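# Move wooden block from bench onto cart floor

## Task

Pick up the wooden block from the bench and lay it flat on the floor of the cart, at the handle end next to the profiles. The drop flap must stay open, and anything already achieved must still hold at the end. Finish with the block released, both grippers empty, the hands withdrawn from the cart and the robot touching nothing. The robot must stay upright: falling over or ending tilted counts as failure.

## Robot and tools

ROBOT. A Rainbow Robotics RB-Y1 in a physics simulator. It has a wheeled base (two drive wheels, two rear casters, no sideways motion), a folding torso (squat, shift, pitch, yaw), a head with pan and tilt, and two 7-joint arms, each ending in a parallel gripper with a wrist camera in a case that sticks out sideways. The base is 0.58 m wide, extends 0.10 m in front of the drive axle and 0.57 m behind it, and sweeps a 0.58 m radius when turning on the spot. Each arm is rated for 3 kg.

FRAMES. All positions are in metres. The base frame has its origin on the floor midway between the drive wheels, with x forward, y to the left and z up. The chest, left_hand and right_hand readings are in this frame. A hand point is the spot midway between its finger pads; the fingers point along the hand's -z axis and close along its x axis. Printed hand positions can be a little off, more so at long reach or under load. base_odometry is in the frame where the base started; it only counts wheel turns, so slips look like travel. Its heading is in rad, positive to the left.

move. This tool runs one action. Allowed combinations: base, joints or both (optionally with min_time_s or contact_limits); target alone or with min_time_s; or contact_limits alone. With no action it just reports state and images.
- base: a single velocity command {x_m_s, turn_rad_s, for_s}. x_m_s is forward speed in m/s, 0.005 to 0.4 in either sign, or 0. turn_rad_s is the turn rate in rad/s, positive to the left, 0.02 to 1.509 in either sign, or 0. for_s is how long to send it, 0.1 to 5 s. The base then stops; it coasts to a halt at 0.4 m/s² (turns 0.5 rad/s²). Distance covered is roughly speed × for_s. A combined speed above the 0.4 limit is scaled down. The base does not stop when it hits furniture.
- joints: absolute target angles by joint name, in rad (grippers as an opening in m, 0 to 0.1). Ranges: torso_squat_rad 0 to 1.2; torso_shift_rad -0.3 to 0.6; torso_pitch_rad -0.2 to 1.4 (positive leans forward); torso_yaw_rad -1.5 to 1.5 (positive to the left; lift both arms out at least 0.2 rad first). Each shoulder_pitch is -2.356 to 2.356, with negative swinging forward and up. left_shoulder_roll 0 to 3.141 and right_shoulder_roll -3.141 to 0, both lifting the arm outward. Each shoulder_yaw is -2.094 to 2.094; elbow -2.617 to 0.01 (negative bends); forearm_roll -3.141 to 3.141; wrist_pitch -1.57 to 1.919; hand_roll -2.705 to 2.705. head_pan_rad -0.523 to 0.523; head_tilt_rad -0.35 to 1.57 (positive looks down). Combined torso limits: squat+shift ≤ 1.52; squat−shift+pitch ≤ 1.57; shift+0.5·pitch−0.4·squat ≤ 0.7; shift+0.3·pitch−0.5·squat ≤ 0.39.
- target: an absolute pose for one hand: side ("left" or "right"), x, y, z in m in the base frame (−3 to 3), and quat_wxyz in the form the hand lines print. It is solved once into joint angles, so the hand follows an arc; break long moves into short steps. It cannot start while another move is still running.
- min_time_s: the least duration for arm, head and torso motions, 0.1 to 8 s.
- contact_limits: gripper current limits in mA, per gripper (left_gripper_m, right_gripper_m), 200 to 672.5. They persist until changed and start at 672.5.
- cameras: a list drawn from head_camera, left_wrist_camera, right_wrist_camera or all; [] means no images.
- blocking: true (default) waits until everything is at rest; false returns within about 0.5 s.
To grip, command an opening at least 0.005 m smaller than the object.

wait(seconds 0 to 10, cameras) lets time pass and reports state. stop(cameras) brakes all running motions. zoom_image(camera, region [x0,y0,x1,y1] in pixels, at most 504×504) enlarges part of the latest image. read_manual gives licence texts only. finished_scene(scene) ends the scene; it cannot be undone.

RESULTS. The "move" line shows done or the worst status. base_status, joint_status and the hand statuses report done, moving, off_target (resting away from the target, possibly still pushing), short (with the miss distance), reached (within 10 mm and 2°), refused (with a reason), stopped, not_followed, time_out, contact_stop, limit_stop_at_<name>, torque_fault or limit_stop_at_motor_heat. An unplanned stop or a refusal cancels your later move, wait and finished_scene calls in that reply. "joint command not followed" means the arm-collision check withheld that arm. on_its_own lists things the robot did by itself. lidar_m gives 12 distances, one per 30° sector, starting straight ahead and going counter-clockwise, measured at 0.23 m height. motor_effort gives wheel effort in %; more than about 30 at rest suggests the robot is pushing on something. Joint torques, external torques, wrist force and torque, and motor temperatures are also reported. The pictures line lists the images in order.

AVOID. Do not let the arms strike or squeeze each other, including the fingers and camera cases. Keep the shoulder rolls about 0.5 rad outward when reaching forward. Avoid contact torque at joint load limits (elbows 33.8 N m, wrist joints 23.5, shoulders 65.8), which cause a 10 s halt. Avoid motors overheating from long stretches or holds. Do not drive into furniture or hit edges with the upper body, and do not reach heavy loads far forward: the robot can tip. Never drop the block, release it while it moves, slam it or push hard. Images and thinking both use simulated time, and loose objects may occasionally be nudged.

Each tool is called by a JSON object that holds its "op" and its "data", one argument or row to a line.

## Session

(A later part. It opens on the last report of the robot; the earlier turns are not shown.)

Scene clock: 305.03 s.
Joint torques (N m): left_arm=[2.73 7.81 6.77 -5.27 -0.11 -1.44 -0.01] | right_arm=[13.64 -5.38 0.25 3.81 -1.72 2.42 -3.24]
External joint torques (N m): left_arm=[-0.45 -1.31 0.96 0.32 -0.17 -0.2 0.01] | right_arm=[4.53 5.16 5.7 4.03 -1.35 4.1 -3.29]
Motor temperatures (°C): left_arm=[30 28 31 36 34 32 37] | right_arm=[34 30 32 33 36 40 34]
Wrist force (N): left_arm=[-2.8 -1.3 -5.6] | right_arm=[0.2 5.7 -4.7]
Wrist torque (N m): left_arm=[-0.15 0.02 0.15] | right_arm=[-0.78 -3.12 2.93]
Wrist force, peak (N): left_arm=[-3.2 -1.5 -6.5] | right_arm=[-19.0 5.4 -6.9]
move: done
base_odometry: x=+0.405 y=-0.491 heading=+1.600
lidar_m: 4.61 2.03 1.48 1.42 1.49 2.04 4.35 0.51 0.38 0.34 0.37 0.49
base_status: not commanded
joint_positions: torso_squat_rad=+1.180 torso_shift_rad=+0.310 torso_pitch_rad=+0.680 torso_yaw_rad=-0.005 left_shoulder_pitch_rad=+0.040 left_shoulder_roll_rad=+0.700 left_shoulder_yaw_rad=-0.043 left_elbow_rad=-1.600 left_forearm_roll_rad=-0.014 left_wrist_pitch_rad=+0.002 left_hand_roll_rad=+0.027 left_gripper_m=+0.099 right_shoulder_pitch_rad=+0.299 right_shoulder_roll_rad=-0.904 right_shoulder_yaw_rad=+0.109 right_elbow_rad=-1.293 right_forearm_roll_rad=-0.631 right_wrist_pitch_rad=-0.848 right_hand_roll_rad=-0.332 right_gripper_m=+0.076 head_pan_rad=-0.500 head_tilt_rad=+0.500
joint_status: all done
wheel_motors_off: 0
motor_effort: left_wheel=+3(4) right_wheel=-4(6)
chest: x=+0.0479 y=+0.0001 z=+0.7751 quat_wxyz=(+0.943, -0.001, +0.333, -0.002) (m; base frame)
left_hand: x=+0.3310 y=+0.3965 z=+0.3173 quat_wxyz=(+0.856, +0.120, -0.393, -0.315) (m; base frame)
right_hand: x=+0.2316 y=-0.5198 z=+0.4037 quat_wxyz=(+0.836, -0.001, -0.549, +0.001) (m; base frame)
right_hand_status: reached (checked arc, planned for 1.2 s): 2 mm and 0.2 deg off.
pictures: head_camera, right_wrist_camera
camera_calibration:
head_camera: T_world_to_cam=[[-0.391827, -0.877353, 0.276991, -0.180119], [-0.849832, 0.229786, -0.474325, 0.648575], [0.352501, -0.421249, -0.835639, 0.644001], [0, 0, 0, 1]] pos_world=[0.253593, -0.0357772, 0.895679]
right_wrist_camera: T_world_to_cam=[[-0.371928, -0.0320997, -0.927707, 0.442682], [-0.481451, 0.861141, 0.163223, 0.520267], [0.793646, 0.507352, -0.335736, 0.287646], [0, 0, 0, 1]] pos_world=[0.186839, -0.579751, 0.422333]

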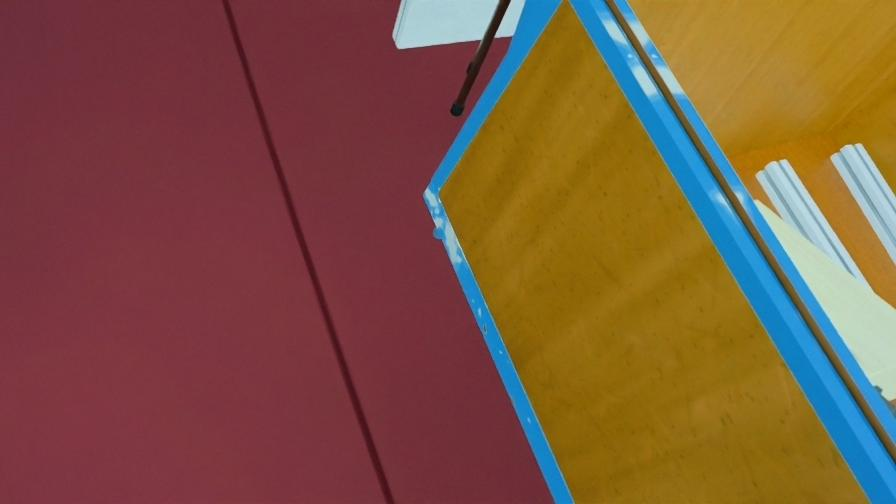

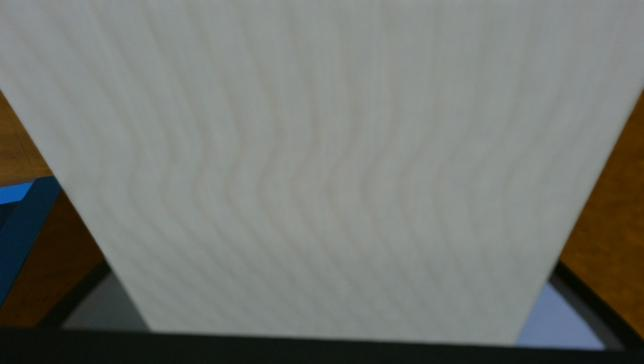

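{"op": "move", "data": {
  "target": {"side":"right","x":0.225,"y":-0.506,"z":0.43,"quat_wxyz":[0.836,0,-0.5485,0]},
  "min_time_s": 1,
  "cameras": []
}}

{"op": "move", "data": {
  "target": {"side":"right","x":0.23,"y":-0.504,"z":0.402,"quat_wxyz":[0.836,0,-0.5485,0]},
  "min_time_s": 1.2,
  "cameras": ["right_wrist_camera"]
}}

Scene clock: 308.27 s.
Joint torques (N m): left_arm=[2.86 7.53 6.51 -5.32 -0.03 -1.48 -0.04] | right_arm=[8.56 -12.34 -14.01 -4.9 -1.85 -7.96 0.75]
External joint torques (N m): left_arm=[-0.35 -1.6 0.7 0.25 -0.09 -0.25 -0.01] | right_arm=[-1.2 -3.69 -8.47 -4.18 -1.59 -6.25 0.71]
Motor temperatures (°C): left_arm=[30 28 31 36 34 32 37] | right_arm=[34 30 32 33 36 40 34]
Wrist force (N): left_arm=[-2.8 -2.5 -6.0] | right_arm=[-24.3 4.1 -10.2]
Wrist torque (N m): left_arm=[-0.01 0.01 0.07] | right_arm=[-0.16 1.84 -0.67]
Wrist force, peak (N): left_arm=[-3.5 -1.5 -6.8] | right_arm=[-28.6 5.6 -12.4]
move: done
base_odometry: x=+0.405 y=-0.491 heading=+1.600
lidar_m: 4.61 2.01 1.48 1.42 1.48 2.06 4.35 0.50 0.37 0.35 0.37 0.50
base_status: not commanded
joint_positions: torso_squat_rad=+1.180 torso_shift_rad=+0.310 torso_pitch_rad=+0.680 torso_yaw_rad=-0.004 left_shoulder_pitch_rad=+0.040 left_shoulder_roll_rad=+0.700 left_shoulder_yaw_rad=-0.043 left_elbow_rad=-1.600 left_forearm_roll_rad=-0.014 left_wrist_pitch_rad=+0.002 left_hand_roll_rad=+0.027 left_gripper_m=+0.099 right_shoulder_pitch_rad=+0.438 right_shoulder_roll_rad=-0.913 right_shoulder_yaw_rad=+0.047 right_elbow_rad=-1.478 right_forearm_roll_rad=-0.675 right_wrist_pitch_rad=-0.798 right_hand_roll_rad=-0.271 right_gripper_m=+0.074 head_pan_rad=-0.500 head_tilt_rad=+0.500
joint_status: all done
wheel_motors_off: 0
motor_effort: left_wheel=+4(5) right_wheel=-4(6)
chest: x=+0.0481 y=-0.0001 z=+0.7749 quat_wxyz=(+0.943, -0.001, +0.334, -0.002) (m; base frame)
left_hand: x=+0.3310 y=+0.3965 z=+0.3173 quat_wxyz=(+0.856, +0.120, -0.393, -0.315) (m; base frame)
right_hand: x=+0.2237 y=-0.5057 z=+0.4283 quat_wxyz=(+0.837, +0.001, -0.547, +0.000) (m; base frame)
right_hand_status: reached (checked arc, planned for 1.0 s): 2 mm and 0.2 deg off.
pictures: none
No camera images: "cameras" was empty.

Scene clock: 309.80 s.
Joint torques (N m): left_arm=[2.8 7.54 6.7 -5.25 -0.09 -1.48 -0.04] | right_arm=[5.08 -9.85 -3.45 -1.87 2.5 -0.76 1.4]
External joint torques (N m): left_arm=[-0.39 -1.58 0.89 0.34 -0.15 -0.24 -0.02] | right_arm=[-4.19 0.04 1.92 -1.17 2.78 0.95 1.35]
Motor temperatures (°C): left_arm=[30 28 31 36 34 32 37] | right_arm=[34 30 32 33 36 40 34]
Wrist force (N): left_arm=[-3.1 -1.6 -6.1] | right_arm=[-4.4 -4.4 8.0]
Wrist torque (N m): left_arm=[-0.10 0.03 0.10] | right_arm=[-0.70 -1.95 -1.88]
Wrist force, peak (N): left_arm=[-3.2 -1.9 -6.6] | right_arm=[-24.2 4.6 -10.4]
move: done
base_odometry: x=+0.405 y=-0.491 heading=+1.600
lidar_m: 4.60 2.02 1.48 1.42 1.49 2.05 4.36 0.48 0.38 0.35 0.36 0.50
base_status: not commanded
joint_positions: torso_squat_rad=+1.180 torso_shift_rad=+0.310 torso_pitch_rad=+0.680 torso_yaw_rad=-0.005 left_shoulder_pitch_rad=+0.040 left_shoulder_roll_rad=+0.700 left_shoulder_yaw_rad=-0.043 left_elbow_rad=-1.600 left_forearm_roll_rad=-0.014 left_wrist_pitch_rad=+0.002 left_hand_roll_rad=+0.027 left_gripper_m=+0.099 right_shoulder_pitch_rad=+0.325 right_shoulder_roll_rad=-0.882 right_shoulder_yaw_rad=+0.104 right_elbow_rad=-1.361 right_forearm_roll_rad=-0.647 right_wrist_pitch_rad=-0.815 right_hand_roll_rad=-0.279 right_gripper_m=+0.074 head_pan_rad=-0.500 head_tilt_rad=+0.500
joint_status: all done
wheel_motors_off: 0
motor_effort: left_wheel=+3(5) right_wheel=+0(5)
chest: x=+0.0479 y=-0.0001 z=+0.7750 quat_wxyz=(+0.943, -0.001, +0.334, -0.002) (m; base frame)
left_hand: x=+0.3311 y=+0.3963 z=+0.3173 quat_wxyz=(+0.856, +0.120, -0.393, -0.315) (m; base frame)
right_hand: x=+0.2295 y=-0.5046 z=+0.4025 quat_wxyz=(+0.836, -0.001, -0.548, -0.001) (m; base frame)
right_hand_status: reached (checked arc, planned for 1.2 s): 1 mm and 0.1 deg off.
pictures: right_wrist_camera
camera_calibration:
right_wrist_camera: T_world_to_cam=[[-0.37454, -0.029026, -0.926756, 0.443137], [-0.478127, 0.862419, 0.16622, 0.50505], [0.794427, 0.505363, -0.336888, 0.280488], [0, 0, 0, 1]] pos_world=[0.184623, -0.56445, 0.421223]

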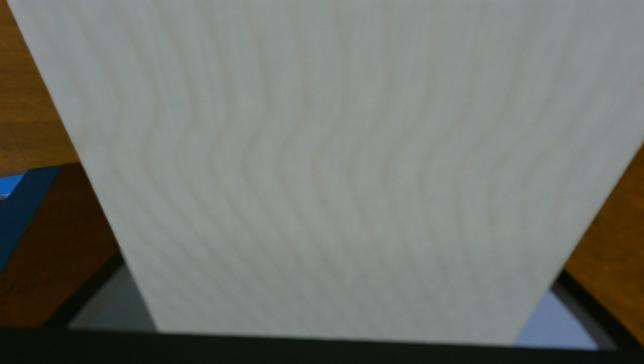

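{"op": "move", "data": {
  "joints": {"right_gripper_m":0.083},
  "cameras": []
}}

{"op": "move", "data": {
  "joints": {"right_gripper_m":0.1},
  "cameras": ["right_wrist_camera"]
}}

{"op": "move", "data": {
  "target": {"side":"right","x":0.23,"y":-0.506,"z":0.375,"quat_wxyz":[0.866,0,-0.5,0]},
  "min_time_s": 2,
  "cameras": ["right_wrist_camera"]
}}

Scene clock: 311.63 s.
Joint torques (N m): left_arm=[2.46 7.5 6.95 -5.2 0.07 -1.43 0.05] | right_arm=[7.68 -10.36 -6.5 -1.77 -0.63 -3.06 0.35]
External joint torques (N m): left_arm=[-0.74 -1.63 1.14 0.38 0.01 -0.19 0.08] | right_arm=[-1.59 -0.47 -1.14 -1.07 -0.35 -1.35 0.3]
Motor temperatures (°C): left_arm=[30 28 31 35 34 32 37] | right_arm=[34 30 32 32 36 40 34]
Wrist force (N): left_arm=[-2.6 -1.2 -5.8] | right_arm=[-13.7 5.3 -4.9]
Wrist torque (N m): left_arm=[-0.17 0.01 0.10] | right_arm=[-0.53 -0.41 -0.27]
Wrist force, peak (N): left_arm=[-3.8 -1.4 -6.3] | right_arm=[-16.0 4.8 -6.4]
move: done
base_odometry: x=+0.405 y=-0.491 heading=+1.600
lidar_m: 4.60 2.01 1.48 1.42 1.48 2.05 4.35 0.50 0.37 0.35 0.37 0.49
base_status: not commanded
joint_positions: torso_squat_rad=+1.180 torso_shift_rad=+0.310 torso_pitch_rad=+0.680 torso_yaw_rad=-0.005 left_shoulder_pitch_rad=+0.040 left_shoulder_roll_rad=+0.700 left_shoulder_yaw_rad=-0.043 left_elbow_rad=-1.600 left_forearm_roll_rad=-0.014 left_wrist_pitch_rad=+0.002 left_hand_roll_rad=+0.027 left_gripper_m=+0.099 right_shoulder_pitch_rad=+0.325 right_shoulder_roll_rad=-0.881 right_shoulder_yaw_rad=+0.105 right_elbow_rad=-1.361 right_forearm_roll_rad=-0.646 right_wrist_pitch_rad=-0.814 right_hand_roll_rad=-0.279 right_gripper_m=+0.083 head_pan_rad=-0.500 head_tilt_rad=+0.500
joint_status: all done
wheel_motors_off: 0
motor_effort: left_wheel=+3(5) right_wheel=-1(3)
chest: x=+0.0479 y=-0.0001 z=+0.7750 quat_wxyz=(+0.943, -0.001, +0.334, -0.002) (m; base frame)
left_hand: x=+0.3310 y=+0.3964 z=+0.3174 quat_wxyz=(+0.856, +0.120, -0.393, -0.315) (m; base frame)
right_hand: x=+0.2295 y=-0.5040 z=+0.4021 quat_wxyz=(+0.837, +0.000, -0.548, +0.000) (m; base frame)
pictures: none
No camera images: "cameras" was empty.

Scene clock: 312.27 s.
Joint torques (N m): left_arm=[3.2 7.76 6.71 -5.21 -0.04 -1.5 -0.01] | right_arm=[7.78 -10.12 -6.7 -1.34 -0.63 -3.14 0.38]
External joint torques (N m): left_arm=[0 -1.37 0.9 0.37 -0.1 -0.27 0.02] | right_arm=[-1.48 -0.22 -1.34 -0.64 -0.35 -1.43 0.33]
Motor temperatures (°C): left_arm=[30 28 31 35 34 32 37] | right_arm=[34 30 32 32 36 40 34]
Wrist force (N): left_arm=[-3.0 -1.9 -6.2] | right_arm=[-13.7 6.1 -5.1]
Wrist torque (N m): left_arm=[-0.10 0.03 0.15] | right_arm=[-0.51 -0.49 -0.30]
Wrist force, peak (N): left_arm=[-3.1 -1.4 -6.5] | right_arm=[-14.4 6.1 -5.1]
move: done
base_odometry: x=+0.405 y=-0.491 heading=+1.600
lidar_m: 4.62 2.03 1.48 1.41 1.48 2.05 4.35 0.49 0.37 0.35 0.38 0.50
base_status: not commanded
joint_positions: torso_squat_rad=+1.180 torso_shift_rad=+0.310 torso_pitch_rad=+0.680 torso_yaw_rad=-0.005 left_shoulder_pitch_rad=+0.040 left_shoulder_roll_rad=+0.700 left_shoulder_yaw_rad=-0.043 left_elbow_rad=-1.600 left_forearm_roll_rad=-0.014 left_wrist_pitch_rad=+0.002 left_hand_roll_rad=+0.027 left_gripper_m=+0.099 right_shoulder_pitch_rad=+0.324 right_shoulder_roll_rad=-0.881 right_shoulder_yaw_rad=+0.105 right_elbow_rad=-1.361 right_forearm_roll_rad=-0.646 right_wrist_pitch_rad=-0.814 right_hand_roll_rad=-0.279 right_gripper_m=+0.099 head_pan_rad=-0.500 head_tilt_rad=+0.500
joint_status: all done
wheel_motors_off: 0
motor_effort: left_wheel=+3(4) right_wheel=-1(3)
chest: x=+0.0479 y=-0.0001 z=+0.7750 quat_wxyz=(+0.943, -0.001, +0.334, -0.002) (m; base frame)
left_hand: x=+0.3310 y=+0.3964 z=+0.3174 quat_wxyz=(+0.856, +0.120, -0.393, -0.315) (m; base frame)
right_hand: x=+0.2296 y=-0.5040 z=+0.4021 quat_wxyz=(+0.837, +0.000, -0.548, +0.000) (m; base frame)
pictures: right_wrist_camera
camera_calibration:
right_wrist_camera: T_world_to_cam=[[-0.375292, -0.0291543, -0.926448, 0.442696], [-0.479044, 0.861771, 0.166936, 0.504296], [0.793519, 0.506459, -0.337382, 0.2809], [0, 0, 0, 1]] pos_world=[0.184821, -0.563945, 0.420721]

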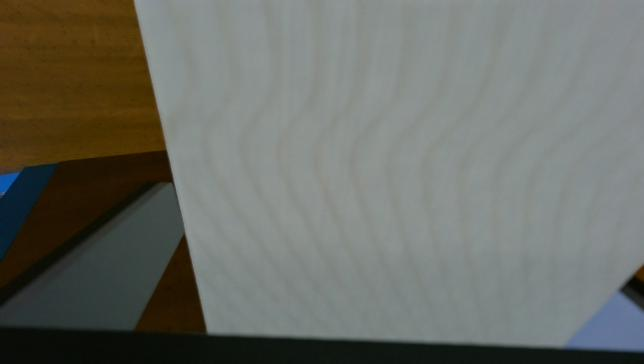

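Scene clock: 314.60 s.
Joint torques (N m): left_arm=[2.83 7.4 6.65 -5.39 -0.07 -1.47 -0.06] | right_arm=[4.22 -14.81 -7.28 -1.38 -0.9 -2.84 -0.16]
External joint torques (N m): left_arm=[-0.36 -1.73 0.84 0.2 -0.13 -0.24 -0.04] | right_arm=[-4.52 -4.41 -2.02 -0.81 -0.66 -1.23 -0.21]
Motor temperatures (°C): left_arm=[30 28 31 35 34 32 37] | right_arm=[34 30 32 32 36 40 34]
Wrist force (N): left_arm=[-2.9 -1.5 -5.3] | right_arm=[-13.2 5.3 1.3]
Wrist torque (N m): left_arm=[-0.14 -0.03 0.09] | right_arm=[-0.70 -0.68 -0.22]
Wrist force, peak (N): left_arm=[-3.5 -1.8 -6.4] | right_arm=[-14.3 6.5 -3.5]
move: done
base_odometry: x=+0.405 y=-0.491 heading=+1.600
lidar_m: 4.61 2.02 1.48 1.42 1.49 2.06 4.34 0.49 0.37 0.35 0.37 0.51
base_status: not commanded
joint_positions: torso_squat_rad=+1.180 torso_shift_rad=+0.310 torso_pitch_rad=+0.680 torso_yaw_rad=-0.005 left_shoulder_pitch_rad=+0.040 left_shoulder_roll_rad=+0.700 left_shoulder_yaw_rad=-0.043 left_elbow_rad=-1.600 left_forearm_roll_rad=-0.014 left_wrist_pitch_rad=+0.002 left_hand_roll_rad=+0.027 left_gripper_m=+0.099 right_shoulder_pitch_rad=+0.286 right_shoulder_roll_rad=-0.909 right_shoulder_yaw_rad=+0.141 right_elbow_rad=-1.344 right_forearm_roll_rad=-0.648 right_wrist_pitch_rad=-0.700 right_hand_roll_rad=-0.293 right_gripper_m=+0.099 head_pan_rad=-0.500 head_tilt_rad=+0.500
joint_status: all done
wheel_motors_off: 0
motor_effort: left_wheel=+4(4) right_wheel=+0(3)
chest: x=+0.0479 y=-0.0001 z=+0.7750 quat_wxyz=(+0.943, -0.001, +0.334, -0.002) (m; base frame)
left_hand: x=+0.3310 y=+0.3964 z=+0.3174 quat_wxyz=(+0.856, +0.120, -0.393, -0.315) (m; base frame)
right_hand: x=+0.2289 y=-0.5060 z=+0.3746 quat_wxyz=(+0.866, +0.000, -0.499, -0.001) (m; base frame)
right_hand_status: reached (checked arc, planned for 2.0 s): 1 mm and 0.1 deg off.
pictures: right_wrist_camera
camera_calibration:
right_wrist_camera: T_world_to_cam=[[-0.47854, -0.0281956, -0.877613, 0.422837], [-0.456416, 0.861837, 0.221183, 0.48473], [0.750123, 0.506402, -0.425292, 0.315967], [0, 0, 0, 1]] pos_world=[0.186569, -0.565842, 0.398252]

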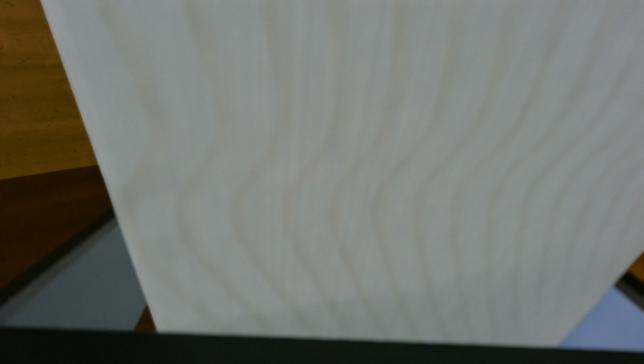

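{"op": "move", "data": {
  "target": {"side":"right","x":0.23,"y":-0.506,"z":0.35,"quat_wxyz":[0.9063,0,-0.4226,0]},
  "min_time_s": 2,
  "cameras": ["right_wrist_camera"]
}}

{"op": "move", "data": {
  "target": {"side":"right","x":0.205,"y":-0.506,"z":0.352,"quat_wxyz":[0.9063,0,-0.4226,0]},
  "min_time_s": 1.5,
  "cameras": ["right_wrist_camera"]
}}

{"op": "move", "data": {
  "target": {"side":"right","x":0.17,"y":-0.506,"z":0.36,"quat_wxyz":[0.9063,0,-0.4226,0]},
  "min_time_s": 1.5,
  "cameras": ["right_wrist_camera"]
}}

{"op": "move", "data": {
  "target": {"side":"right","x":0.13,"y":-0.506,"z":0.372,"quat_wxyz":[0.9063,0,-0.4226,0]},
  "min_time_s": 1.5
}}

Scene clock: 322.67 s.
Joint torques (N m): left_arm=[2.78 7.62 6.93 -5.12 -0.07 -1.48 -0.07] | right_arm=[3.98 -13.09 -1.82 -1.93 1.05 2.44 0.4]
External joint torques (N m): left_arm=[-0.4 -1.51 1.12 0.47 -0.13 -0.24 -0.05] | right_arm=[-3.88 -2.44 3.51 -1.31 1.19 3.87 0.36]
Motor temperatures (°C): left_arm=[30 28 31 35 34 32 37] | right_arm=[34 30 32 32 36 39 34]
Wrist force (N): left_arm=[-3.4 -1.5 -5.1] | right_arm=[-3.3 0.6 14.0]
Wrist torque (N m): left_arm=[-0.12 -0.05 0.12] | right_arm=[-0.47 -3.96 -0.79]
Wrist force, peak (N): left_arm=[-3.9 -1.3 -6.7] | right_arm=[-3.4 1.3 17.7]
move: done
base_odometry: x=+0.405 y=-0.491 heading=+1.600
lidar_m: 4.60 2.00 1.48 1.42 1.48 2.04 4.37 0.51 0.37 0.35 0.37 0.50
base_status: not commanded
joint_positions: torso_squat_rad=+1.180 torso_shift_rad=+0.310 torso_pitch_rad=+0.680 torso_yaw_rad=-0.005 left_shoulder_pitch_rad=+0.040 left_shoulder_roll_rad=+0.700 left_shoulder_yaw_rad=-0.043 left_elbow_rad=-1.600 left_forearm_roll_rad=-0.014 left_wrist_pitch_rad=+0.002 left_hand_roll_rad=+0.027 left_gripper_m=+0.099 right_shoulder_pitch_rad=+0.277 right_shoulder_roll_rad=-0.973 right_shoulder_yaw_rad=+0.158 right_elbow_rad=-1.405 right_forearm_roll_rad=-0.674 right_wrist_pitch_rad=-0.490 right_hand_roll_rad=-0.306 right_gripper_m=+0.099 head_pan_rad=-0.500 head_tilt_rad=+0.500
joint_status: all done
wheel_motors_off: 0
motor_effort: left_wheel=+3(4) right_wheel=+4(4)
chest: x=+0.0478 y=+0.0000 z=+0.7751 quat_wxyz=(+0.943, -0.001, +0.333, -0.002) (m; base frame)
left_hand: x=+0.3311 y=+0.3963 z=+0.3174 quat_wxyz=(+0.856, +0.120, -0.393, -0.315) (m; base frame)
right_hand: x=+0.2294 y=-0.5064 z=+0.3507 quat_wxyz=(+0.906, +0.000, -0.423, +0.000) (m; base frame)
right_hand_status: reached (checked arc, planned for 2.0 s): 1 mm and 0.1 deg off.
pictures: right_wrist_camera
camera_calibration:
right_wrist_camera: T_world_to_cam=[[-0.620967, -0.028334, -0.783324, 0.401572], [-0.412485, 0.861594, 0.295825, 0.454268], [0.666525, 0.506807, -0.546708, 0.367644], [0, 0, 0, 1]] pos_world=[0.191697, -0.566341, 0.381171]

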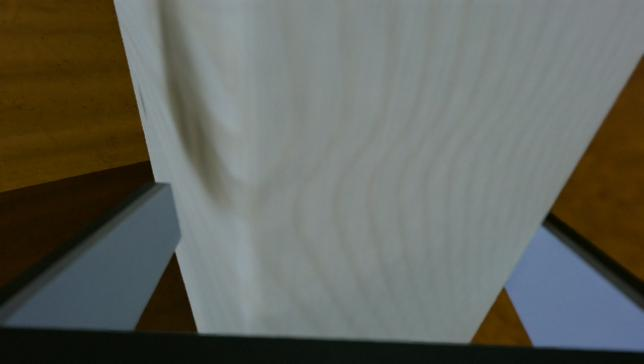

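Scene clock: 324.50 s.
Joint torques (N m): left_arm=[3.05 7.51 6.72 -5.27 -0.08 -1.43 -0.13] | right_arm=[16 -7.58 -1.59 3.19 0.39 0.3 0.36]
External joint torques (N m): left_arm=[-0.14 -1.62 0.91 0.32 -0.14 -0.19 -0.1] | right_arm=[7.21 2.6 3.39 3.55 0.56 1.74 0.32]
Motor temperatures (°C): left_arm=[30 28 31 35 34 32 37] | right_arm=[34 30 32 32 36 39 34]
Wrist force (N): left_arm=[-3.2 -1.5 -6.4] | right_arm=[-3.3 4.2 -11.0]
Wrist torque (N m): left_arm=[-0.11 -0.04 0.11] | right_arm=[-0.43 -1.96 -0.35]
Wrist force, peak (N): left_arm=[-3.7 -1.3 -6.3] | right_arm=[-3.3 0.5 13.6]
move: done
base_odometry: x=+0.405 y=-0.491 heading=+1.600
lidar_m: 4.62 2.02 1.48 1.41 1.48 2.04 4.36 0.51 0.37 0.35 0.37 0.51
base_status: not commanded
joint_positions: torso_squat_rad=+1.180 torso_shift_rad=+0.310 torso_pitch_rad=+0.680 torso_yaw_rad=-0.005 left_shoulder_pitch_rad=+0.040 left_shoulder_roll_rad=+0.700 left_shoulder_yaw_rad=-0.043 left_elbow_rad=-1.600 left_forearm_roll_rad=-0.014 left_wrist_pitch_rad=+0.002 left_hand_roll_rad=+0.027 left_gripper_m=+0.099 right_shoulder_pitch_rad=+0.318 right_shoulder_roll_rad=-0.958 right_shoulder_yaw_rad=+0.166 right_elbow_rad=-1.395 right_forearm_roll_rad=-0.662 right_wrist_pitch_rad=-0.544 right_hand_roll_rad=-0.302 right_gripper_m=+0.099 head_pan_rad=-0.500 head_tilt_rad=+0.500
joint_status: all done
wheel_motors_off: 0
motor_effort: left_wheel=+3(3) right_wheel=-2(5)
chest: x=+0.0478 y=+0.0000 z=+0.7751 quat_wxyz=(+0.943, -0.001, +0.333, -0.002) (m; base frame)
left_hand: x=+0.3310 y=+0.3965 z=+0.3174 quat_wxyz=(+0.856, +0.120, -0.393, -0.315) (m; base frame)
right_hand: x=+0.2074 y=-0.5057 z=+0.3520 quat_wxyz=(+0.906, +0.000, -0.424, +0.000) (m; base frame)
right_hand_status: reached (checked arc, planned for 1.5 s): 2 mm and 0.1 deg off.
pictures: right_wrist_camera
camera_calibration:
right_wrist_camera: T_world_to_cam=[[-0.620592, -0.0291072, -0.783593, 0.388553], [-0.413726, 0.861048, 0.29568, 0.444163], [0.666105, 0.507689, -0.546403, 0.383114], [0, 0, 0, 1]] pos_world=[0.169701, -0.565639, 0.382472]

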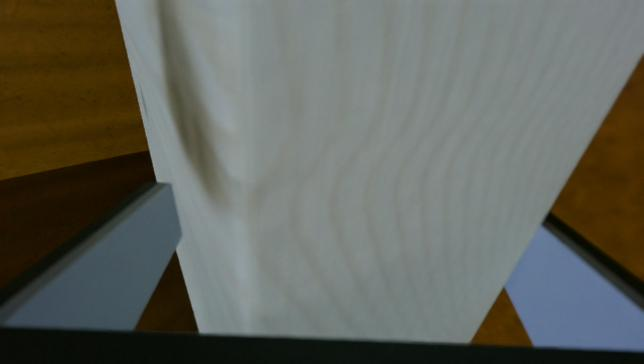

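Scene clock: 326.33 s.
Joint torques (N m): left_arm=[2.95 7.52 6.64 -5.26 0.02 -1.43 -0.03] | right_arm=[12.25 -7.14 -3.21 1.14 -0.07 -1.7 0.23]
External joint torques (N m): left_arm=[-0.24 -1.61 0.83 0.32 -0.04 -0.19 -0.01] | right_arm=[1.94 2.18 1.26 1.01 0.14 -0.26 0.19]
Motor temperatures (°C): left_arm=[30 28 31 35 34 32 37] | right_arm=[34 30 31 32 36 39 34]
Wrist force (N): left_arm=[-3.1 -1.4 -5.7] | right_arm=[-4.7 4.9 -2.4]
Wrist torque (N m): left_arm=[-0.10 0.01 0.12] | right_arm=[-0.61 -0.20 -0.12]
Wrist force, peak (N): left_arm=[-2.8 -2.6 -6.7] | right_arm=[-14.0 5.9 -8.2]
move: done
base_odometry: x=+0.405 y=-0.491 heading=+1.600
lidar_m: 4.60 2.02 1.47 1.42 1.49 2.05 4.34 0.50 0.37 0.35 0.37 0.50
base_status: not commanded
joint_positions: torso_squat_rad=+1.180 torso_shift_rad=+0.310 torso_pitch_rad=+0.680 torso_yaw_rad=-0.005 left_shoulder_pitch_rad=+0.040 left_shoulder_roll_rad=+0.700 left_shoulder_yaw_rad=-0.043 left_elbow_rad=-1.600 left_forearm_roll_rad=-0.014 left_wrist_pitch_rad=+0.002 left_hand_roll_rad=+0.027 left_gripper_m=+0.099 right_shoulder_pitch_rad=+0.398 right_shoulder_roll_rad=-0.943 right_shoulder_yaw_rad=+0.171 right_elbow_rad=-1.388 right_forearm_roll_rad=-0.647 right_wrist_pitch_rad=-0.630 right_hand_roll_rad=-0.300 right_gripper_m=+0.099 head_pan_rad=-0.500 head_tilt_rad=+0.500
joint_status: all done
wheel_motors_off: 0
motor_effort: left_wheel=+3(4) right_wheel=-1(4)
chest: x=+0.0479 y=+0.0000 z=+0.7750 quat_wxyz=(+0.943, -0.001, +0.333, -0.002) (m; base frame)
left_hand: x=+0.3310 y=+0.3964 z=+0.3174 quat_wxyz=(+0.856, +0.120, -0.393, -0.315) (m; base frame)
right_hand: x=+0.1704 y=-0.5061 z=+0.3601 quat_wxyz=(+0.906, +0.000, -0.423, +0.000) (m; base frame)
right_hand_status: reached (checked arc, planned for 1.5 s): 0 mm and 0.0 deg off.
pictures: right_wrist_camera
camera_calibration:
right_wrist_camera: T_world_to_cam=[[-0.621766, -0.0292681, -0.782656, 0.371681], [-0.413183, 0.861185, 0.296041, 0.426709], [0.665347, 0.507448, -0.547549, 0.412739], [0, 0, 0, 1]] pos_world=[0.132793, -0.566041, 0.39057]

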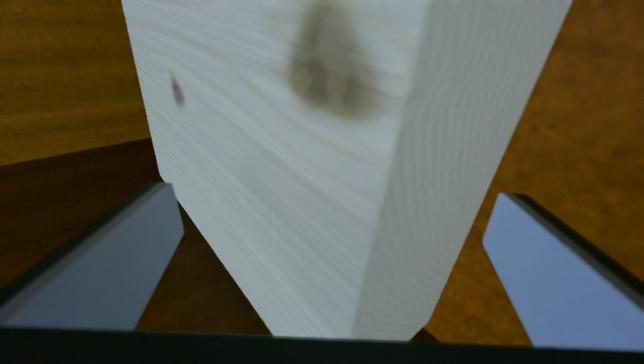

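Scene clock: 328.17 s.
Joint torques (N m): left_arm=[2.96 7.74 6.55 -5.27 0.06 -1.48 -0.02] | right_arm=[13.69 -5.94 -2.43 1.8 -0.07 -1.61 -0.42]
External joint torques (N m): left_arm=[-0.23 -1.39 0.74 0.31 0 -0.24 0.01] | right_arm=[1.78 2.52 1.46 1.08 0.2 -0.18 -0.46]
Motor temperatures (°C): left_arm=[30 28 31 35 34 32 37] | right_arm=[34 30 31 32 36 39 34]
Wrist force (N): left_arm=[-3.2 -1.0 -6.2] | right_arm=[-4.8 5.1 -2.5]
Wrist torque (N m): left_arm=[-0.19 0.01 0.13] | right_arm=[-0.62 -0.19 -0.11]
Wrist force, peak (N): left_arm=[-3.3 -1.5 -6.9] | right_arm=[-4.7 5.3 -2.6]
move: done
base_odometry: x=+0.405 y=-0.491 heading=+1.600
lidar_m: 4.59 2.02 1.48 1.42 1.49 2.05 4.35 0.50 0.37 0.35 0.37 0.50
base_status: not commanded
joint_positions: torso_squat_rad=+1.180 torso_shift_rad=+0.310 torso_pitch_rad=+0.680 torso_yaw_rad=-0.005 left_shoulder_pitch_rad=+0.040 left_shoulder_roll_rad=+0.700 left_shoulder_yaw_rad=-0.043 left_elbow_rad=-1.600 left_forearm_roll_rad=-0.014 left_wrist_pitch_rad=+0.002 left_hand_roll_rad=+0.027 left_gripper_m=+0.099 right_shoulder_pitch_rad=+0.482 right_shoulder_roll_rad=-0.925 right_shoulder_yaw_rad=+0.179 right_elbow_rad=-1.372 right_forearm_roll_rad=-0.627 right_wrist_pitch_rad=-0.731 right_hand_roll_rad=-0.301 right_gripper_m=+0.099 head_pan_rad=-0.500 head_tilt_rad=+0.500
joint_status: all done
wheel_motors_off: 0
motor_effort: left_wheel=+3(4) right_wheel=-3(5)
chest: x=+0.0479 y=+0.0000 z=+0.7750 quat_wxyz=(+0.943, -0.001, +0.333, -0.002) (m; base frame)
left_hand: x=+0.3310 y=+0.3964 z=+0.3174 quat_wxyz=(+0.856, +0.120, -0.393, -0.315) (m; base frame)
right_hand: x=+0.1305 y=-0.5061 z=+0.3721 quat_wxyz=(+0.906, +0.000, -0.423, +0.000) (m; base frame)
right_hand_status: reached (checked arc, planned for 1.5 s): 0 mm and 0.0 deg off.
pictures: head_camera, left_wrist_camera, right_wrist_camera
camera_calibration:
head_camera: T_world_to_cam=[[-0.39192, -0.87738, 0.276772, -0.179988], [-0.849827, 0.230018, -0.474221, 0.648513], [0.35241, -0.421065, -0.83577, 0.644106], [0, 0, 0, 1]] pos_world=[0.253593, -0.035877, 0.895679]
left_wrist_camera: T_world_to_cam=[[0.511505, -0.612295, 0.602874, -0.118496], [-0.723993, -0.684985, -0.0814223, 0.566079], [0.462815, -0.394829, -0.793671, 0.327656], [0, 0, 0, 1]] pos_world=[0.318804, 0.444569, 0.377581]
right_wrist_camera: T_world_to_cam=[[-0.621677, -0.0294576, -0.78272, 0.356254], [-0.413318, 0.861179, 0.295869, 0.40672], [0.665346, 0.507447, -0.547551, 0.445912], [0, 0, 0, 1]] pos_world=[0.0928933, -0.566041, 0.402671]

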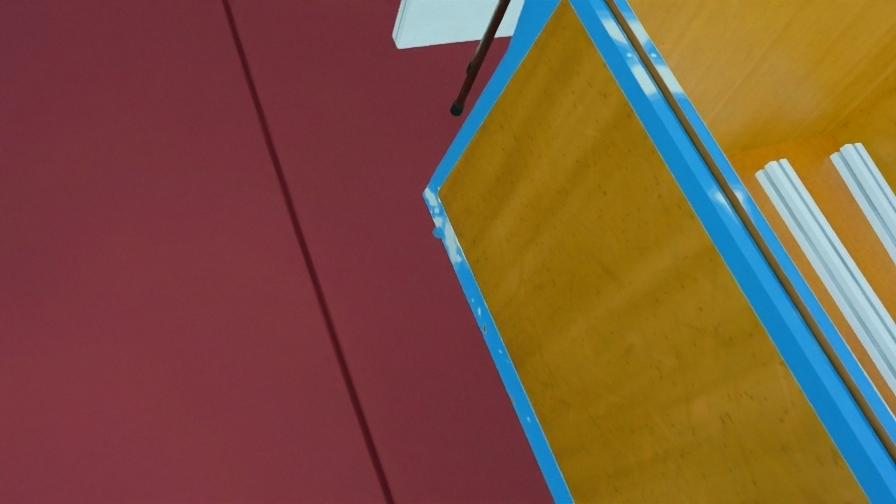

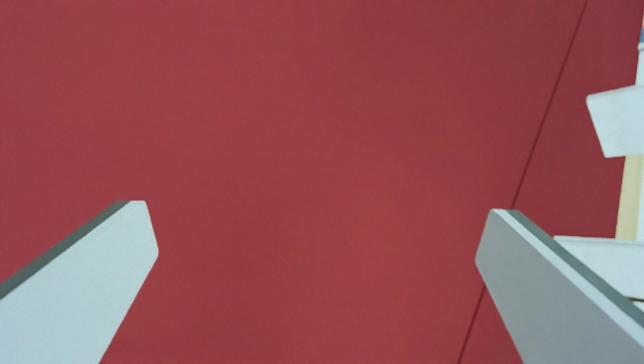

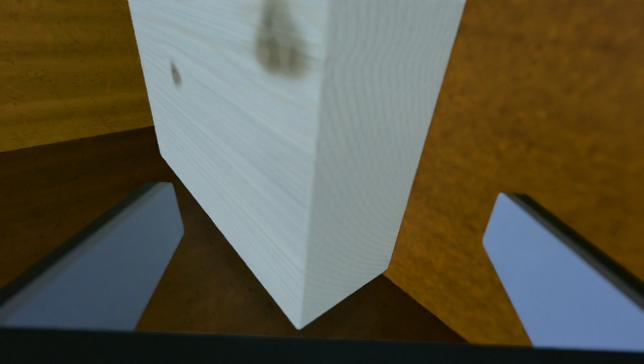

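{"op": "move", "data": {
  "joints": {"right_gripper_m":0},
  "cameras": []
}}

{"op": "move", "data": {
  "target": {"side":"right","x":0.1,"y":-0.51,"z":0.335,"quat_wxyz":[0.9063,0,-0.4226,0]},
  "min_time_s": 1.5,
  "cameras": ["right_wrist_camera"]
}}

{"op": "move", "data": {
  "target": {"side":"right","x":0.185,"y":-0.51,"z":0.334,"quat_wxyz":[0.9063,0,-0.4226,0]},
  "min_time_s": 3,
  "cameras": ["right_wrist_camera"]
}}

Scene clock: 335.67 s.
Joint torques (N m): left_arm=[2.66 7.79 6.82 -5.33 0.04 -1.41 -0.06] | right_arm=[14.1 -6.26 -2.64 1.74 -0.1 -1.63 -0.19]
External joint torques (N m): left_arm=[-0.52 -1.34 1.02 0.26 -0.02 -0.17 -0.04] | right_arm=[2.19 2.2 1.25 1.02 0.17 -0.2 -0.23]
Motor temperatures (°C): left_arm=[30 28 31 35 34 32 37] | right_arm=[34 30 31 31 36 38 34]
Wrist force (N): left_arm=[-3.7 -1.1 -6.1] | right_arm=[-5.0 4.7 -1.9]
Wrist torque (N m): left_arm=[-0.18 -0.08 0.12] | right_arm=[-0.59 -0.21 -0.11]
Wrist force, peak (N): left_arm=[-4.1 -1.7 -6.2] | right_arm=[-5.2 5.4 -2.5]
move: done
base_odometry: x=+0.405 y=-0.491 heading=+1.600
lidar_m: 4.62 2.02 1.47 1.41 1.48 2.04 4.35 0.51 0.37 0.35 0.37 0.50
base_status: not commanded
joint_positions: torso_squat_rad=+1.180 torso_shift_rad=+0.310 torso_pitch_rad=+0.680 torso_yaw_rad=-0.005 left_shoulder_pitch_rad=+0.040 left_shoulder_roll_rad=+0.700 left_shoulder_yaw_rad=-0.043 left_elbow_rad=-1.600 left_forearm_roll_rad=-0.014 left_wrist_pitch_rad=+0.002 left_hand_roll_rad=+0.027 left_gripper_m=+0.099 right_shoulder_pitch_rad=+0.482 right_shoulder_roll_rad=-0.925 right_shoulder_yaw_rad=+0.179 right_elbow_rad=-1.372 right_forearm_roll_rad=-0.627 right_wrist_pitch_rad=-0.731 right_hand_roll_rad=-0.301 right_gripper_m=+0.000 head_pan_rad=-0.500 head_tilt_rad=+0.500
joint_status: all done
wheel_motors_off: 0
motor_effort: left_wheel=+3(4) right_wheel=-2(4)
chest: x=+0.0479 y=+0.0000 z=+0.7750 quat_wxyz=(+0.943, -0.001, +0.333, -0.002) (m; base frame)
left_hand: x=+0.3310 y=+0.3964 z=+0.3174 quat_wxyz=(+0.856, +0.120, -0.393, -0.315) (m; base frame)
right_hand: x=+0.1305 y=-0.5061 z=+0.3721 quat_wxyz=(+0.906, +0.000, -0.423, +0.000) (m; base frame)
pictures: none
No camera images: "cameras" was empty.

Scene clock: 337.50 s.
Joint torques (N m): left_arm=[2.89 7.56 6.87 -5.19 0.01 -1.46 -0.08] | right_arm=[11.76 -8.42 -2.48 2.94 -0.43 -1.5 -0.14]
External joint torques (N m): left_arm=[-0.29 -1.57 1.06 0.4 -0.05 -0.23 -0.06] | right_arm=[-0.85 1.84 0.7 1.14 -0.01 -0.11 -0.18]
Motor temperatures (°C): left_arm=[30 28 31 35 34 32 37] | right_arm=[34 30 31 31 36 38 34]
Wrist force (N): left_arm=[-3.1 -1.7 -5.6] | right_arm=[-4.4 5.0 -2.3]
Wrist torque (N m): left_arm=[-0.15 -0.02 0.10] | right_arm=[-0.62 -0.14 -0.11]
Wrist force, peak (N): left_arm=[-3.3 -1.8 -6.2] | right_arm=[-4.7 5.6 -2.5]
move: done
base_odometry: x=+0.405 y=-0.491 heading=+1.600
lidar_m: 4.60 2.02 1.48 1.42 1.48 2.05 4.36 0.51 0.36 0.35 0.36 0.49
base_status: not commanded
joint_positions: torso_squat_rad=+1.180 torso_shift_rad=+0.310 torso_pitch_rad=+0.680 torso_yaw_rad=-0.005 left_shoulder_pitch_rad=+0.040 left_shoulder_roll_rad=+0.700 left_shoulder_yaw_rad=-0.043 left_elbow_rad=-1.600 left_forearm_roll_rad=-0.014 left_wrist_pitch_rad=+0.002 left_hand_roll_rad=+0.027 left_gripper_m=+0.099 right_shoulder_pitch_rad=+0.321 right_shoulder_roll_rad=-0.841 right_shoulder_yaw_rad=+0.293 right_elbow_rad=-1.066 right_forearm_roll_rad=-0.549 right_wrist_pitch_rad=-0.882 right_hand_roll_rad=-0.364 right_gripper_m=+0.000 head_pan_rad=-0.500 head_tilt_rad=+0.500
joint_status: all done
wheel_motors_off: 0
motor_effort: left_wheel=+3(4) right_wheel=-2(4)
chest: x=+0.0479 y=+0.0000 z=+0.7750 quat_wxyz=(+0.943, -0.001, +0.333, -0.002) (m; base frame)
left_hand: x=+0.3310 y=+0.3964 z=+0.3174 quat_wxyz=(+0.856, +0.120, -0.393, -0.315) (m; base frame)
right_hand: x=+0.1001 y=-0.5101 z=+0.3352 quat_wxyz=(+0.906, +0.000, -0.422, +0.000) (m; base frame)
right_hand_status: reached (checked arc, planned for 1.5 s): 0 mm and 0.1 deg off.
pictures: right_wrist_camera
camera_calibration:
right_wrist_camera: T_world_to_cam=[[-0.622875, -0.0294996, -0.781765, 0.30805], [-0.412341, 0.861595, 0.296023, 0.408637], [0.664832, 0.506739, -0.54883, 0.448067], [0, 0, 0, 1]] pos_world=[0.0624848, -0.570045, 0.365769]

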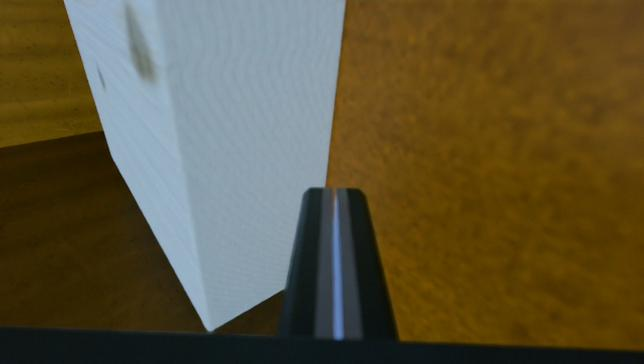

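Scene clock: 340.83 s.
Joint torques (N m): left_arm=[3.03 7.51 6.7 -5.29 0.06 -1.53 -0.1] | right_arm=[4.15 -14.86 -9.81 -2.07 -1.28 -3.04 0.19]
External joint torques (N m): left_arm=[-0.15 -1.62 0.9 0.29 0 -0.29 -0.07] | right_arm=[-5.33 -4.04 -5.39 -2.37 -1.03 -1.63 0.15]
Motor temperatures (°C): left_arm=[30 28 31 35 34 32 37] | right_arm=[34 30 31 31 36 38 34]
Wrist force (N): left_arm=[-2.8 -1.7 -6.3] | right_arm=[-12.0 6.8 0.3]
Wrist torque (N m): left_arm=[-0.10 -0.02 0.13] | right_arm=[-0.60 0.08 -0.16]
Wrist force, peak (N): left_arm=[-3.4 -1.5 -6.5] | right_arm=[-9.6 4.3 13.2]
move: done
base_odometry: x=+0.405 y=-0.491 heading=+1.600
lidar_m: 4.62 2.01 1.47 1.42 1.48 2.06 4.35 0.50 0.38 0.35 0.37 0.50
base_status: not commanded
joint_positions: torso_squat_rad=+1.180 torso_shift_rad=+0.310 torso_pitch_rad=+0.680 torso_yaw_rad=-0.005 left_shoulder_pitch_rad=+0.040 left_shoulder_roll_rad=+0.700 left_shoulder_yaw_rad=-0.043 left_elbow_rad=-1.600 left_forearm_roll_rad=-0.014 left_wrist_pitch_rad=+0.002 left_hand_roll_rad=+0.027 left_gripper_m=+0.099 right_shoulder_pitch_rad=+0.265 right_shoulder_roll_rad=-0.920 right_shoulder_yaw_rad=+0.231 right_elbow_rad=-1.252 right_forearm_roll_rad=-0.610 right_wrist_pitch_rad=-0.637 right_hand_roll_rad=-0.343 right_gripper_m=+0.000 head_pan_rad=-0.500 head_tilt_rad=+0.500
joint_status: all done
wheel_motors_off: 0
motor_effort: left_wheel=+2(4) right_wheel=+7(8)
chest: x=+0.0479 y=+0.0000 z=+0.7750 quat_wxyz=(+0.943, -0.001, +0.333, -0.002) (m; base frame)
left_hand: x=+0.3310 y=+0.3964 z=+0.3173 quat_wxyz=(+0.856, +0.120, -0.393, -0.315) (m; base frame)
right_hand: x=+0.1833 y=-0.5098 z=+0.3334 quat_wxyz=(+0.907, +0.000, -0.421, -0.001) (m; base frame)
right_hand_status: reached (checked arc, planned for 3.0 s): 2 mm and 0.2 deg off.
pictures: right_wrist_camera
camera_calibration:
right_wrist_camera: T_world_to_cam=[[-0.624565, -0.0279323, -0.780473, 0.359274], [-0.410869, 0.861631, 0.297957, 0.442323], [0.664157, 0.506766, -0.549622, 0.392007], [0, 0, 0, 1]] pos_world=[0.145773, -0.56974, 0.364066]

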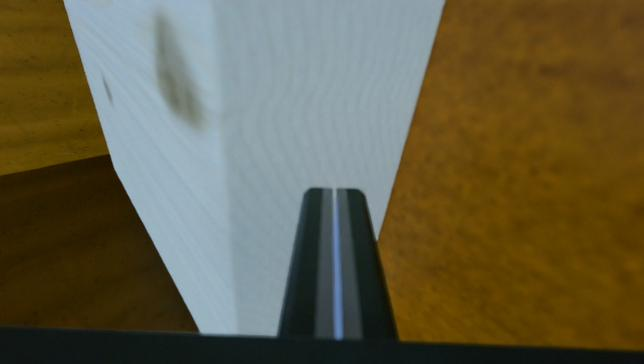

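{"op": "move", "data": {
  "target": {"side":"right","x":0.22,"y":-0.51,"z":0.334,"quat_wxyz":[0.9063,0,-0.4226,0]},
  "min_time_s": 1.5,
  "cameras": ["right_wrist_camera"]
}}

{"op": "move", "data": {
  "target": {"side":"right","x":0.15,"y":-0.51,"z":0.36,"quat_wxyz":[0.9063,0,-0.4226,0]},
  "min_time_s": 1,
  "cameras": ["right_wrist_camera"]
}}

{"op": "move", "data": {
  "target": {"side":"right","x":0.17,"y":-0.52,"z":0.5,"quat_wxyz":[0.859,0,-0.5125,0]},
  "min_time_s": 1.5,
  "cameras": ["right_wrist_camera"]
}}

{"op": "move", "data": {
  "joints": {"torso_squat_rad":0.6,"torso_shift_rad":0,"torso_pitch_rad":0.4,"head_tilt_rad":0.7,"head_pan_rad":-0.5},
  "cameras": ["head_camera"]
}}

Scene clock: 344.23 s.
Joint torques (N m): left_arm=[2.65 7.71 6.67 -5.39 0 -1.53 -0.03] | right_arm=[2.52 -15.79 -10.09 -2.46 -1.13 -3.02 -0.18]
External joint torques (N m): left_arm=[-0.54 -1.42 0.86 0.2 -0.06 -0.29 0] | right_arm=[-5.55 -4.45 -5.14 -2.26 -0.93 -1.62 -0.22]
Motor temperatures (°C): left_arm=[30 28 31 35 34 32 37] | right_arm=[34 30 31 31 36 38 34]
Wrist force (N): left_arm=[-2.9 -0.8 -5.2] | right_arm=[-12.0 6.5 -0.1]
Wrist torque (N m): left_arm=[-0.24 -0.02 0.13] | right_arm=[-0.61 0.03 -0.18]
Wrist force, peak (N): left_arm=[-3.7 -2.1 -6.5] | right_arm=[-13.3 7.8 2.3]
move: done
base_odometry: x=+0.405 y=-0.491 heading=+1.600
lidar_m: 4.61 2.03 1.46 1.41 1.48 2.05 4.35 0.51 0.37 0.35 0.36 0.49
base_status: not commanded
joint_positions: torso_squat_rad=+1.180 torso_shift_rad=+0.310 torso_pitch_rad=+0.680 torso_yaw_rad=-0.005 left_shoulder_pitch_rad=+0.040 left_shoulder_roll_rad=+0.700 left_shoulder_yaw_rad=-0.043 left_elbow_rad=-1.600 left_forearm_roll_rad=-0.014 left_wrist_pitch_rad=+0.002 left_hand_roll_rad=+0.027 left_gripper_m=+0.099 right_shoulder_pitch_rad=+0.218 right_shoulder_roll_rad=-0.947 right_shoulder_yaw_rad=+0.212 right_elbow_rad=-1.293 right_forearm_roll_rad=-0.629 right_wrist_pitch_rad=-0.547 right_hand_roll_rad=-0.343 right_gripper_m=+0.000 head_pan_rad=-0.500 head_tilt_rad=+0.500
joint_status: all done
wheel_motors_off: 0
motor_effort: left_wheel=+2(4) right_wheel=+5(8)
chest: x=+0.0479 y=+0.0000 z=+0.7750 quat_wxyz=(+0.943, -0.001, +0.333, -0.002) (m; base frame)
left_hand: x=+0.3311 y=+0.3964 z=+0.3173 quat_wxyz=(+0.856, +0.120, -0.393, -0.315) (m; base frame)
right_hand: x=+0.2184 y=-0.5098 z=+0.3333 quat_wxyz=(+0.907, +0.000, -0.421, -0.001) (m; base frame)
right_hand_status: reached (checked arc, planned for 1.5 s): 2 mm and 0.2 deg off.
pictures: right_wrist_camera
camera_calibration:
right_wrist_camera: T_world_to_cam=[[-0.624634, -0.0280563, -0.780414, 0.380975], [-0.410914, 0.861624, 0.297915, 0.456753], [0.664065, 0.506771, -0.549728, 0.368766], [0, 0, 0, 1]] pos_world=[0.180772, -0.56974, 0.363966]

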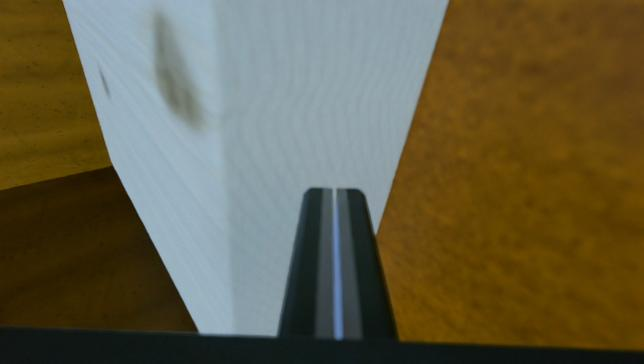

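Scene clock: 345.57 s.
Joint torques (N m): left_arm=[2.7 7.8 6.99 -5.45 -0.06 -1.48 -0.11] | right_arm=[12.4 -7.39 -5.9 0.25 -0.19 -1.48 0.23]
External joint torques (N m): left_arm=[-0.49 -1.33 1.18 0.13 -0.12 -0.24 -0.09] | right_arm=[1.36 1.95 -1.75 -0.34 0.08 -0.06 0.19]
Motor temperatures (°C): left_arm=[30 28 31 35 34 32 37] | right_arm=[34 30 31 31 36 38 34]
Wrist force (N): left_arm=[-3.3 -1.3 -5.8] | right_arm=[-5.3 5.1 -2.4]
Wrist torque (N m): left_arm=[-0.17 -0.03 0.14] | right_arm=[-0.63 -0.26 -0.08]
Wrist force, peak (N): left_arm=[-3.3 -1.3 -6.5] | right_arm=[-13.3 5.3 0.6]
move: done
base_odometry: x=+0.405 y=-0.491 heading=+1.600
lidar_m: 4.60 2.02 1.48 1.42 1.47 2.05 4.35 0.51 0.37 0.34 0.37 0.51
base_status: not commanded
joint_positions: torso_squat_rad=+1.180 torso_shift_rad=+0.310 torso_pitch_rad=+0.680 torso_yaw_rad=-0.005 left_shoulder_pitch_rad=+0.040 left_shoulder_roll_rad=+0.700 left_shoulder_yaw_rad=-0.043 left_elbow_rad=-1.600 left_forearm_roll_rad=-0.014 left_wrist_pitch_rad=+0.002 left_hand_roll_rad=+0.027 left_gripper_m=+0.099 right_shoulder_pitch_rad=+0.407 right_shoulder_roll_rad=-0.932 right_shoulder_yaw_rad=+0.194 right_elbow_rad=-1.333 right_forearm_roll_rad=-0.624 right_wrist_pitch_rad=-0.696 right_hand_roll_rad=-0.321 right_gripper_m=+0.000 head_pan_rad=-0.500 head_tilt_rad=+0.500
joint_status: all done
wheel_motors_off: 0
motor_effort: left_wheel=+3(4) right_wheel=+1(6)
chest: x=+0.0479 y=+0.0000 z=+0.7750 quat_wxyz=(+0.943, -0.001, +0.333, -0.002) (m; base frame)
left_hand: x=+0.3310 y=+0.3964 z=+0.3174 quat_wxyz=(+0.856, +0.120, -0.393, -0.315) (m; base frame)
right_hand: x=+0.1504 y=-0.5101 z=+0.3595 quat_wxyz=(+0.906, +0.000, -0.423, +0.000) (m; base frame)
right_hand_status: reached (checked arc, planned for 1.0 s): 1 mm and 0.0 deg off.
pictures: right_wrist_camera
camera_calibration:
right_wrist_camera: T_world_to_cam=[[-0.622237, -0.0291845, -0.782285, 0.358753], [-0.413116, 0.861069, 0.296473, 0.421835], [0.664949, 0.507651, -0.547845, 0.428013], [0, 0, 0, 1]] pos_world=[0.11289, -0.57004, 0.390069]

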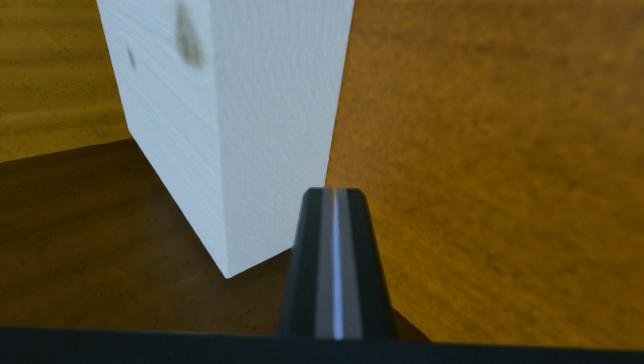

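Scene clock: 347.40 s.
Joint torques (N m): left_arm=[2.83 7.7 6.65 -5.11 -0.01 -1.38 0.06] | right_arm=[13.27 -3.92 -5.66 0.62 -0.6 -1.61 0.35]
External joint torques (N m): left_arm=[-0.35 -1.43 0.84 0.48 -0.07 -0.15 0.09] | right_arm=[1.78 -0.44 -0.91 -0.08 -0.27 0.03 0.3]
Motor temperatures (°C): left_arm=[30 28 31 35 34 32 37] | right_arm=[34 30 31 31 36 38 34]
Wrist force (N): left_arm=[-2.9 -1.2 -5.3] | right_arm=[-5.7 5.1 -1.7]
Wrist torque (N m): left_arm=[-0.22 0.00 0.09] | right_arm=[-0.62 -0.32 -0.09]
Wrist force, peak (N): left_arm=[-3.7 -1.1 -6.6] | right_arm=[-5.7 5.1 -1.7]
move: done
base_odometry: x=+0.405 y=-0.491 heading=+1.600
lidar_m: 4.60 2.01 1.47 1.43 1.48 2.05 4.35 0.51 0.37 0.34 0.37 0.51
base_status: not commanded
joint_positions: torso_squat_rad=+1.180 torso_shift_rad=+0.310 torso_pitch_rad=+0.680 torso_yaw_rad=-0.005 left_shoulder_pitch_rad=+0.040 left_shoulder_roll_rad=+0.700 left_shoulder_yaw_rad=-0.043 left_elbow_rad=-1.600 left_forearm_roll_rad=-0.014 left_wrist_pitch_rad=+0.002 left_hand_roll_rad=+0.027 left_gripper_m=+0.099 right_shoulder_pitch_rad=+0.841 right_shoulder_roll_rad=-1.022 right_shoulder_yaw_rad=-0.094 right_elbow_rad=-1.693 right_forearm_roll_rad=-0.757 right_wrist_pitch_rad=-0.866 right_hand_roll_rad=-0.292 right_gripper_m=+0.000 head_pan_rad=-0.500 head_tilt_rad=+0.500
joint_status: all done
wheel_motors_off: 0
motor_effort: left_wheel=+3(4) right_wheel=-1(2)
chest: x=+0.0479 y=+0.0000 z=+0.7750 quat_wxyz=(+0.943, -0.001, +0.333, -0.002) (m; base frame)
left_hand: x=+0.3310 y=+0.3964 z=+0.3173 quat_wxyz=(+0.856, +0.120, -0.393, -0.315) (m; base frame)
right_hand: x=+0.1700 y=-0.5199 z=+0.4999 quat_wxyz=(+0.859, +0.001, -0.513, +0.000) (m; base frame)
right_hand_status: reached (checked arc, planned for 1.5 s): 0 mm and 0.1 deg off.
pictures: right_wrist_camera
camera_calibration:
right_wrist_camera: T_world_to_cam=[[-0.450652, -0.0285827, -0.892242, 0.506524], [-0.464948, 0.860736, 0.207262, 0.450016], [0.76206, 0.508249, -0.401182, 0.407414], [0, 0, 0, 1]] pos_world=[0.127026, -0.579935, 0.522118]

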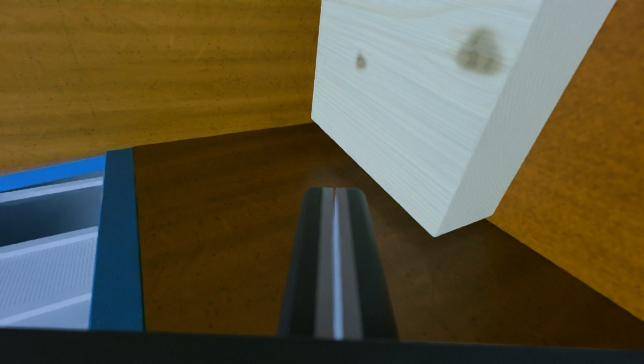

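Scene clock: 350.30 s.
Joint torques (N m): left_arm=[-2.69 9.2 8.12 -6.85 0 -1.58 -0.09] | right_arm=[8.65 -7.6 -7.41 -0.81 -0.62 -1.92 0.22]
External joint torques (N m): left_arm=[0.13 -1.72 1.02 0.21 -0.08 -0.15 -0.06] | right_arm=[0.79 -0.09 -0.56 0.14 -0.31 -0.11 0.17]
Motor temperatures (°C): left_arm=[30 28 31 35 34 32 37] | right_arm=[34 30 31 31 36 38 34]
Wrist force (N): left_arm=[-3.8 -2.3 -4.3] | right_arm=[-5.7 4.6 0.1]
Wrist torque (N m): left_arm=[-0.11 -0.06 0.12] | right_arm=[-0.60 -0.25 -0.11]
Wrist force, peak (N): left_arm=[-3.9 -2.2 -6.5] | right_arm=[-6.5 5.2 0.1]
move: done
base_odometry: x=+0.405 y=-0.491 heading=+1.600
lidar_m: 4.60 2.02 1.48 1.41 1.48 2.04 4.36 0.50 0.37 0.36 0.35 0.50
base_status: not commanded
joint_positions: torso_squat_rad=+0.600 torso_shift_rad=+0.000 torso_pitch_rad=+0.400 torso_yaw_rad=-0.005 left_shoulder_pitch_rad=+0.040 left_shoulder_roll_rad=+0.700 left_shoulder_yaw_rad=-0.043 left_elbow_rad=-1.600 left_forearm_roll_rad=-0.014 left_wrist_pitch_rad=+0.002 left_hand_roll_rad=+0.027 left_gripper_m=+0.099 right_shoulder_pitch_rad=+0.841 right_shoulder_roll_rad=-1.022 right_shoulder_yaw_rad=-0.094 right_elbow_rad=-1.693 right_forearm_roll_rad=-0.757 right_wrist_pitch_rad=-0.866 right_hand_roll_rad=-0.292 right_gripper_m=+0.000 head_pan_rad=-0.500 head_tilt_rad=+0.700
joint_status: all done
wheel_motors_off: 0
motor_effort: left_wheel=+5(7) right_wheel=-1(5)
chest: x=-0.1076 y=+0.0000 z=+1.1432 quat_wxyz=(+0.980, +0.000, +0.199, -0.002) (m; base frame)
left_hand: x=+0.2911 y=+0.3964 z=+0.7817 quat_wxyz=(+0.792, +0.163, -0.509, -0.295) (m; base frame)
right_hand: x=+0.0859 y=-0.5198 z=+0.9126 quat_wxyz=(+0.779, +0.001, -0.628, +0.000) (m; base frame)
pictures: head_camera
camera_calibration:
head_camera: T_world_to_cam=[[-0.458458, -0.87429, 0.159479, -0.215621], [-0.783212, 0.312668, -0.537417, 0.753093], [0.419994, -0.371289, -0.8281, 1.04131], [0, 0, 0, 1]] pos_world=[0.0536328, -0.0373555, 1.30142]

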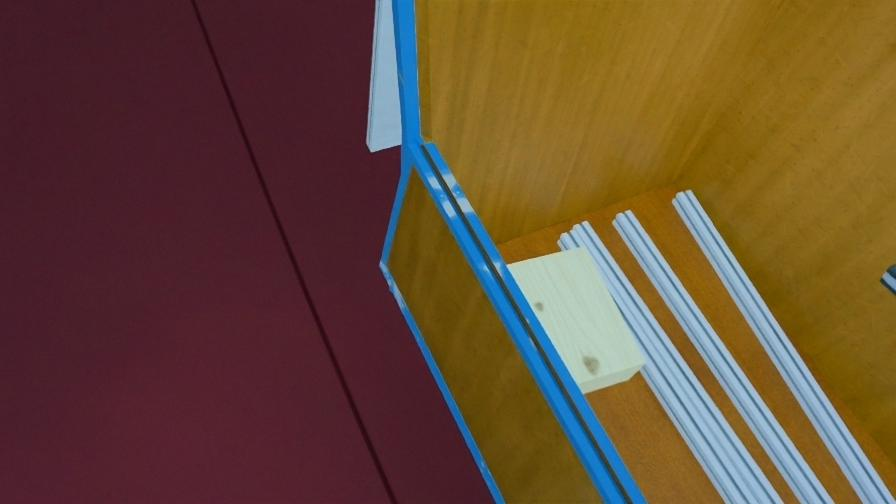

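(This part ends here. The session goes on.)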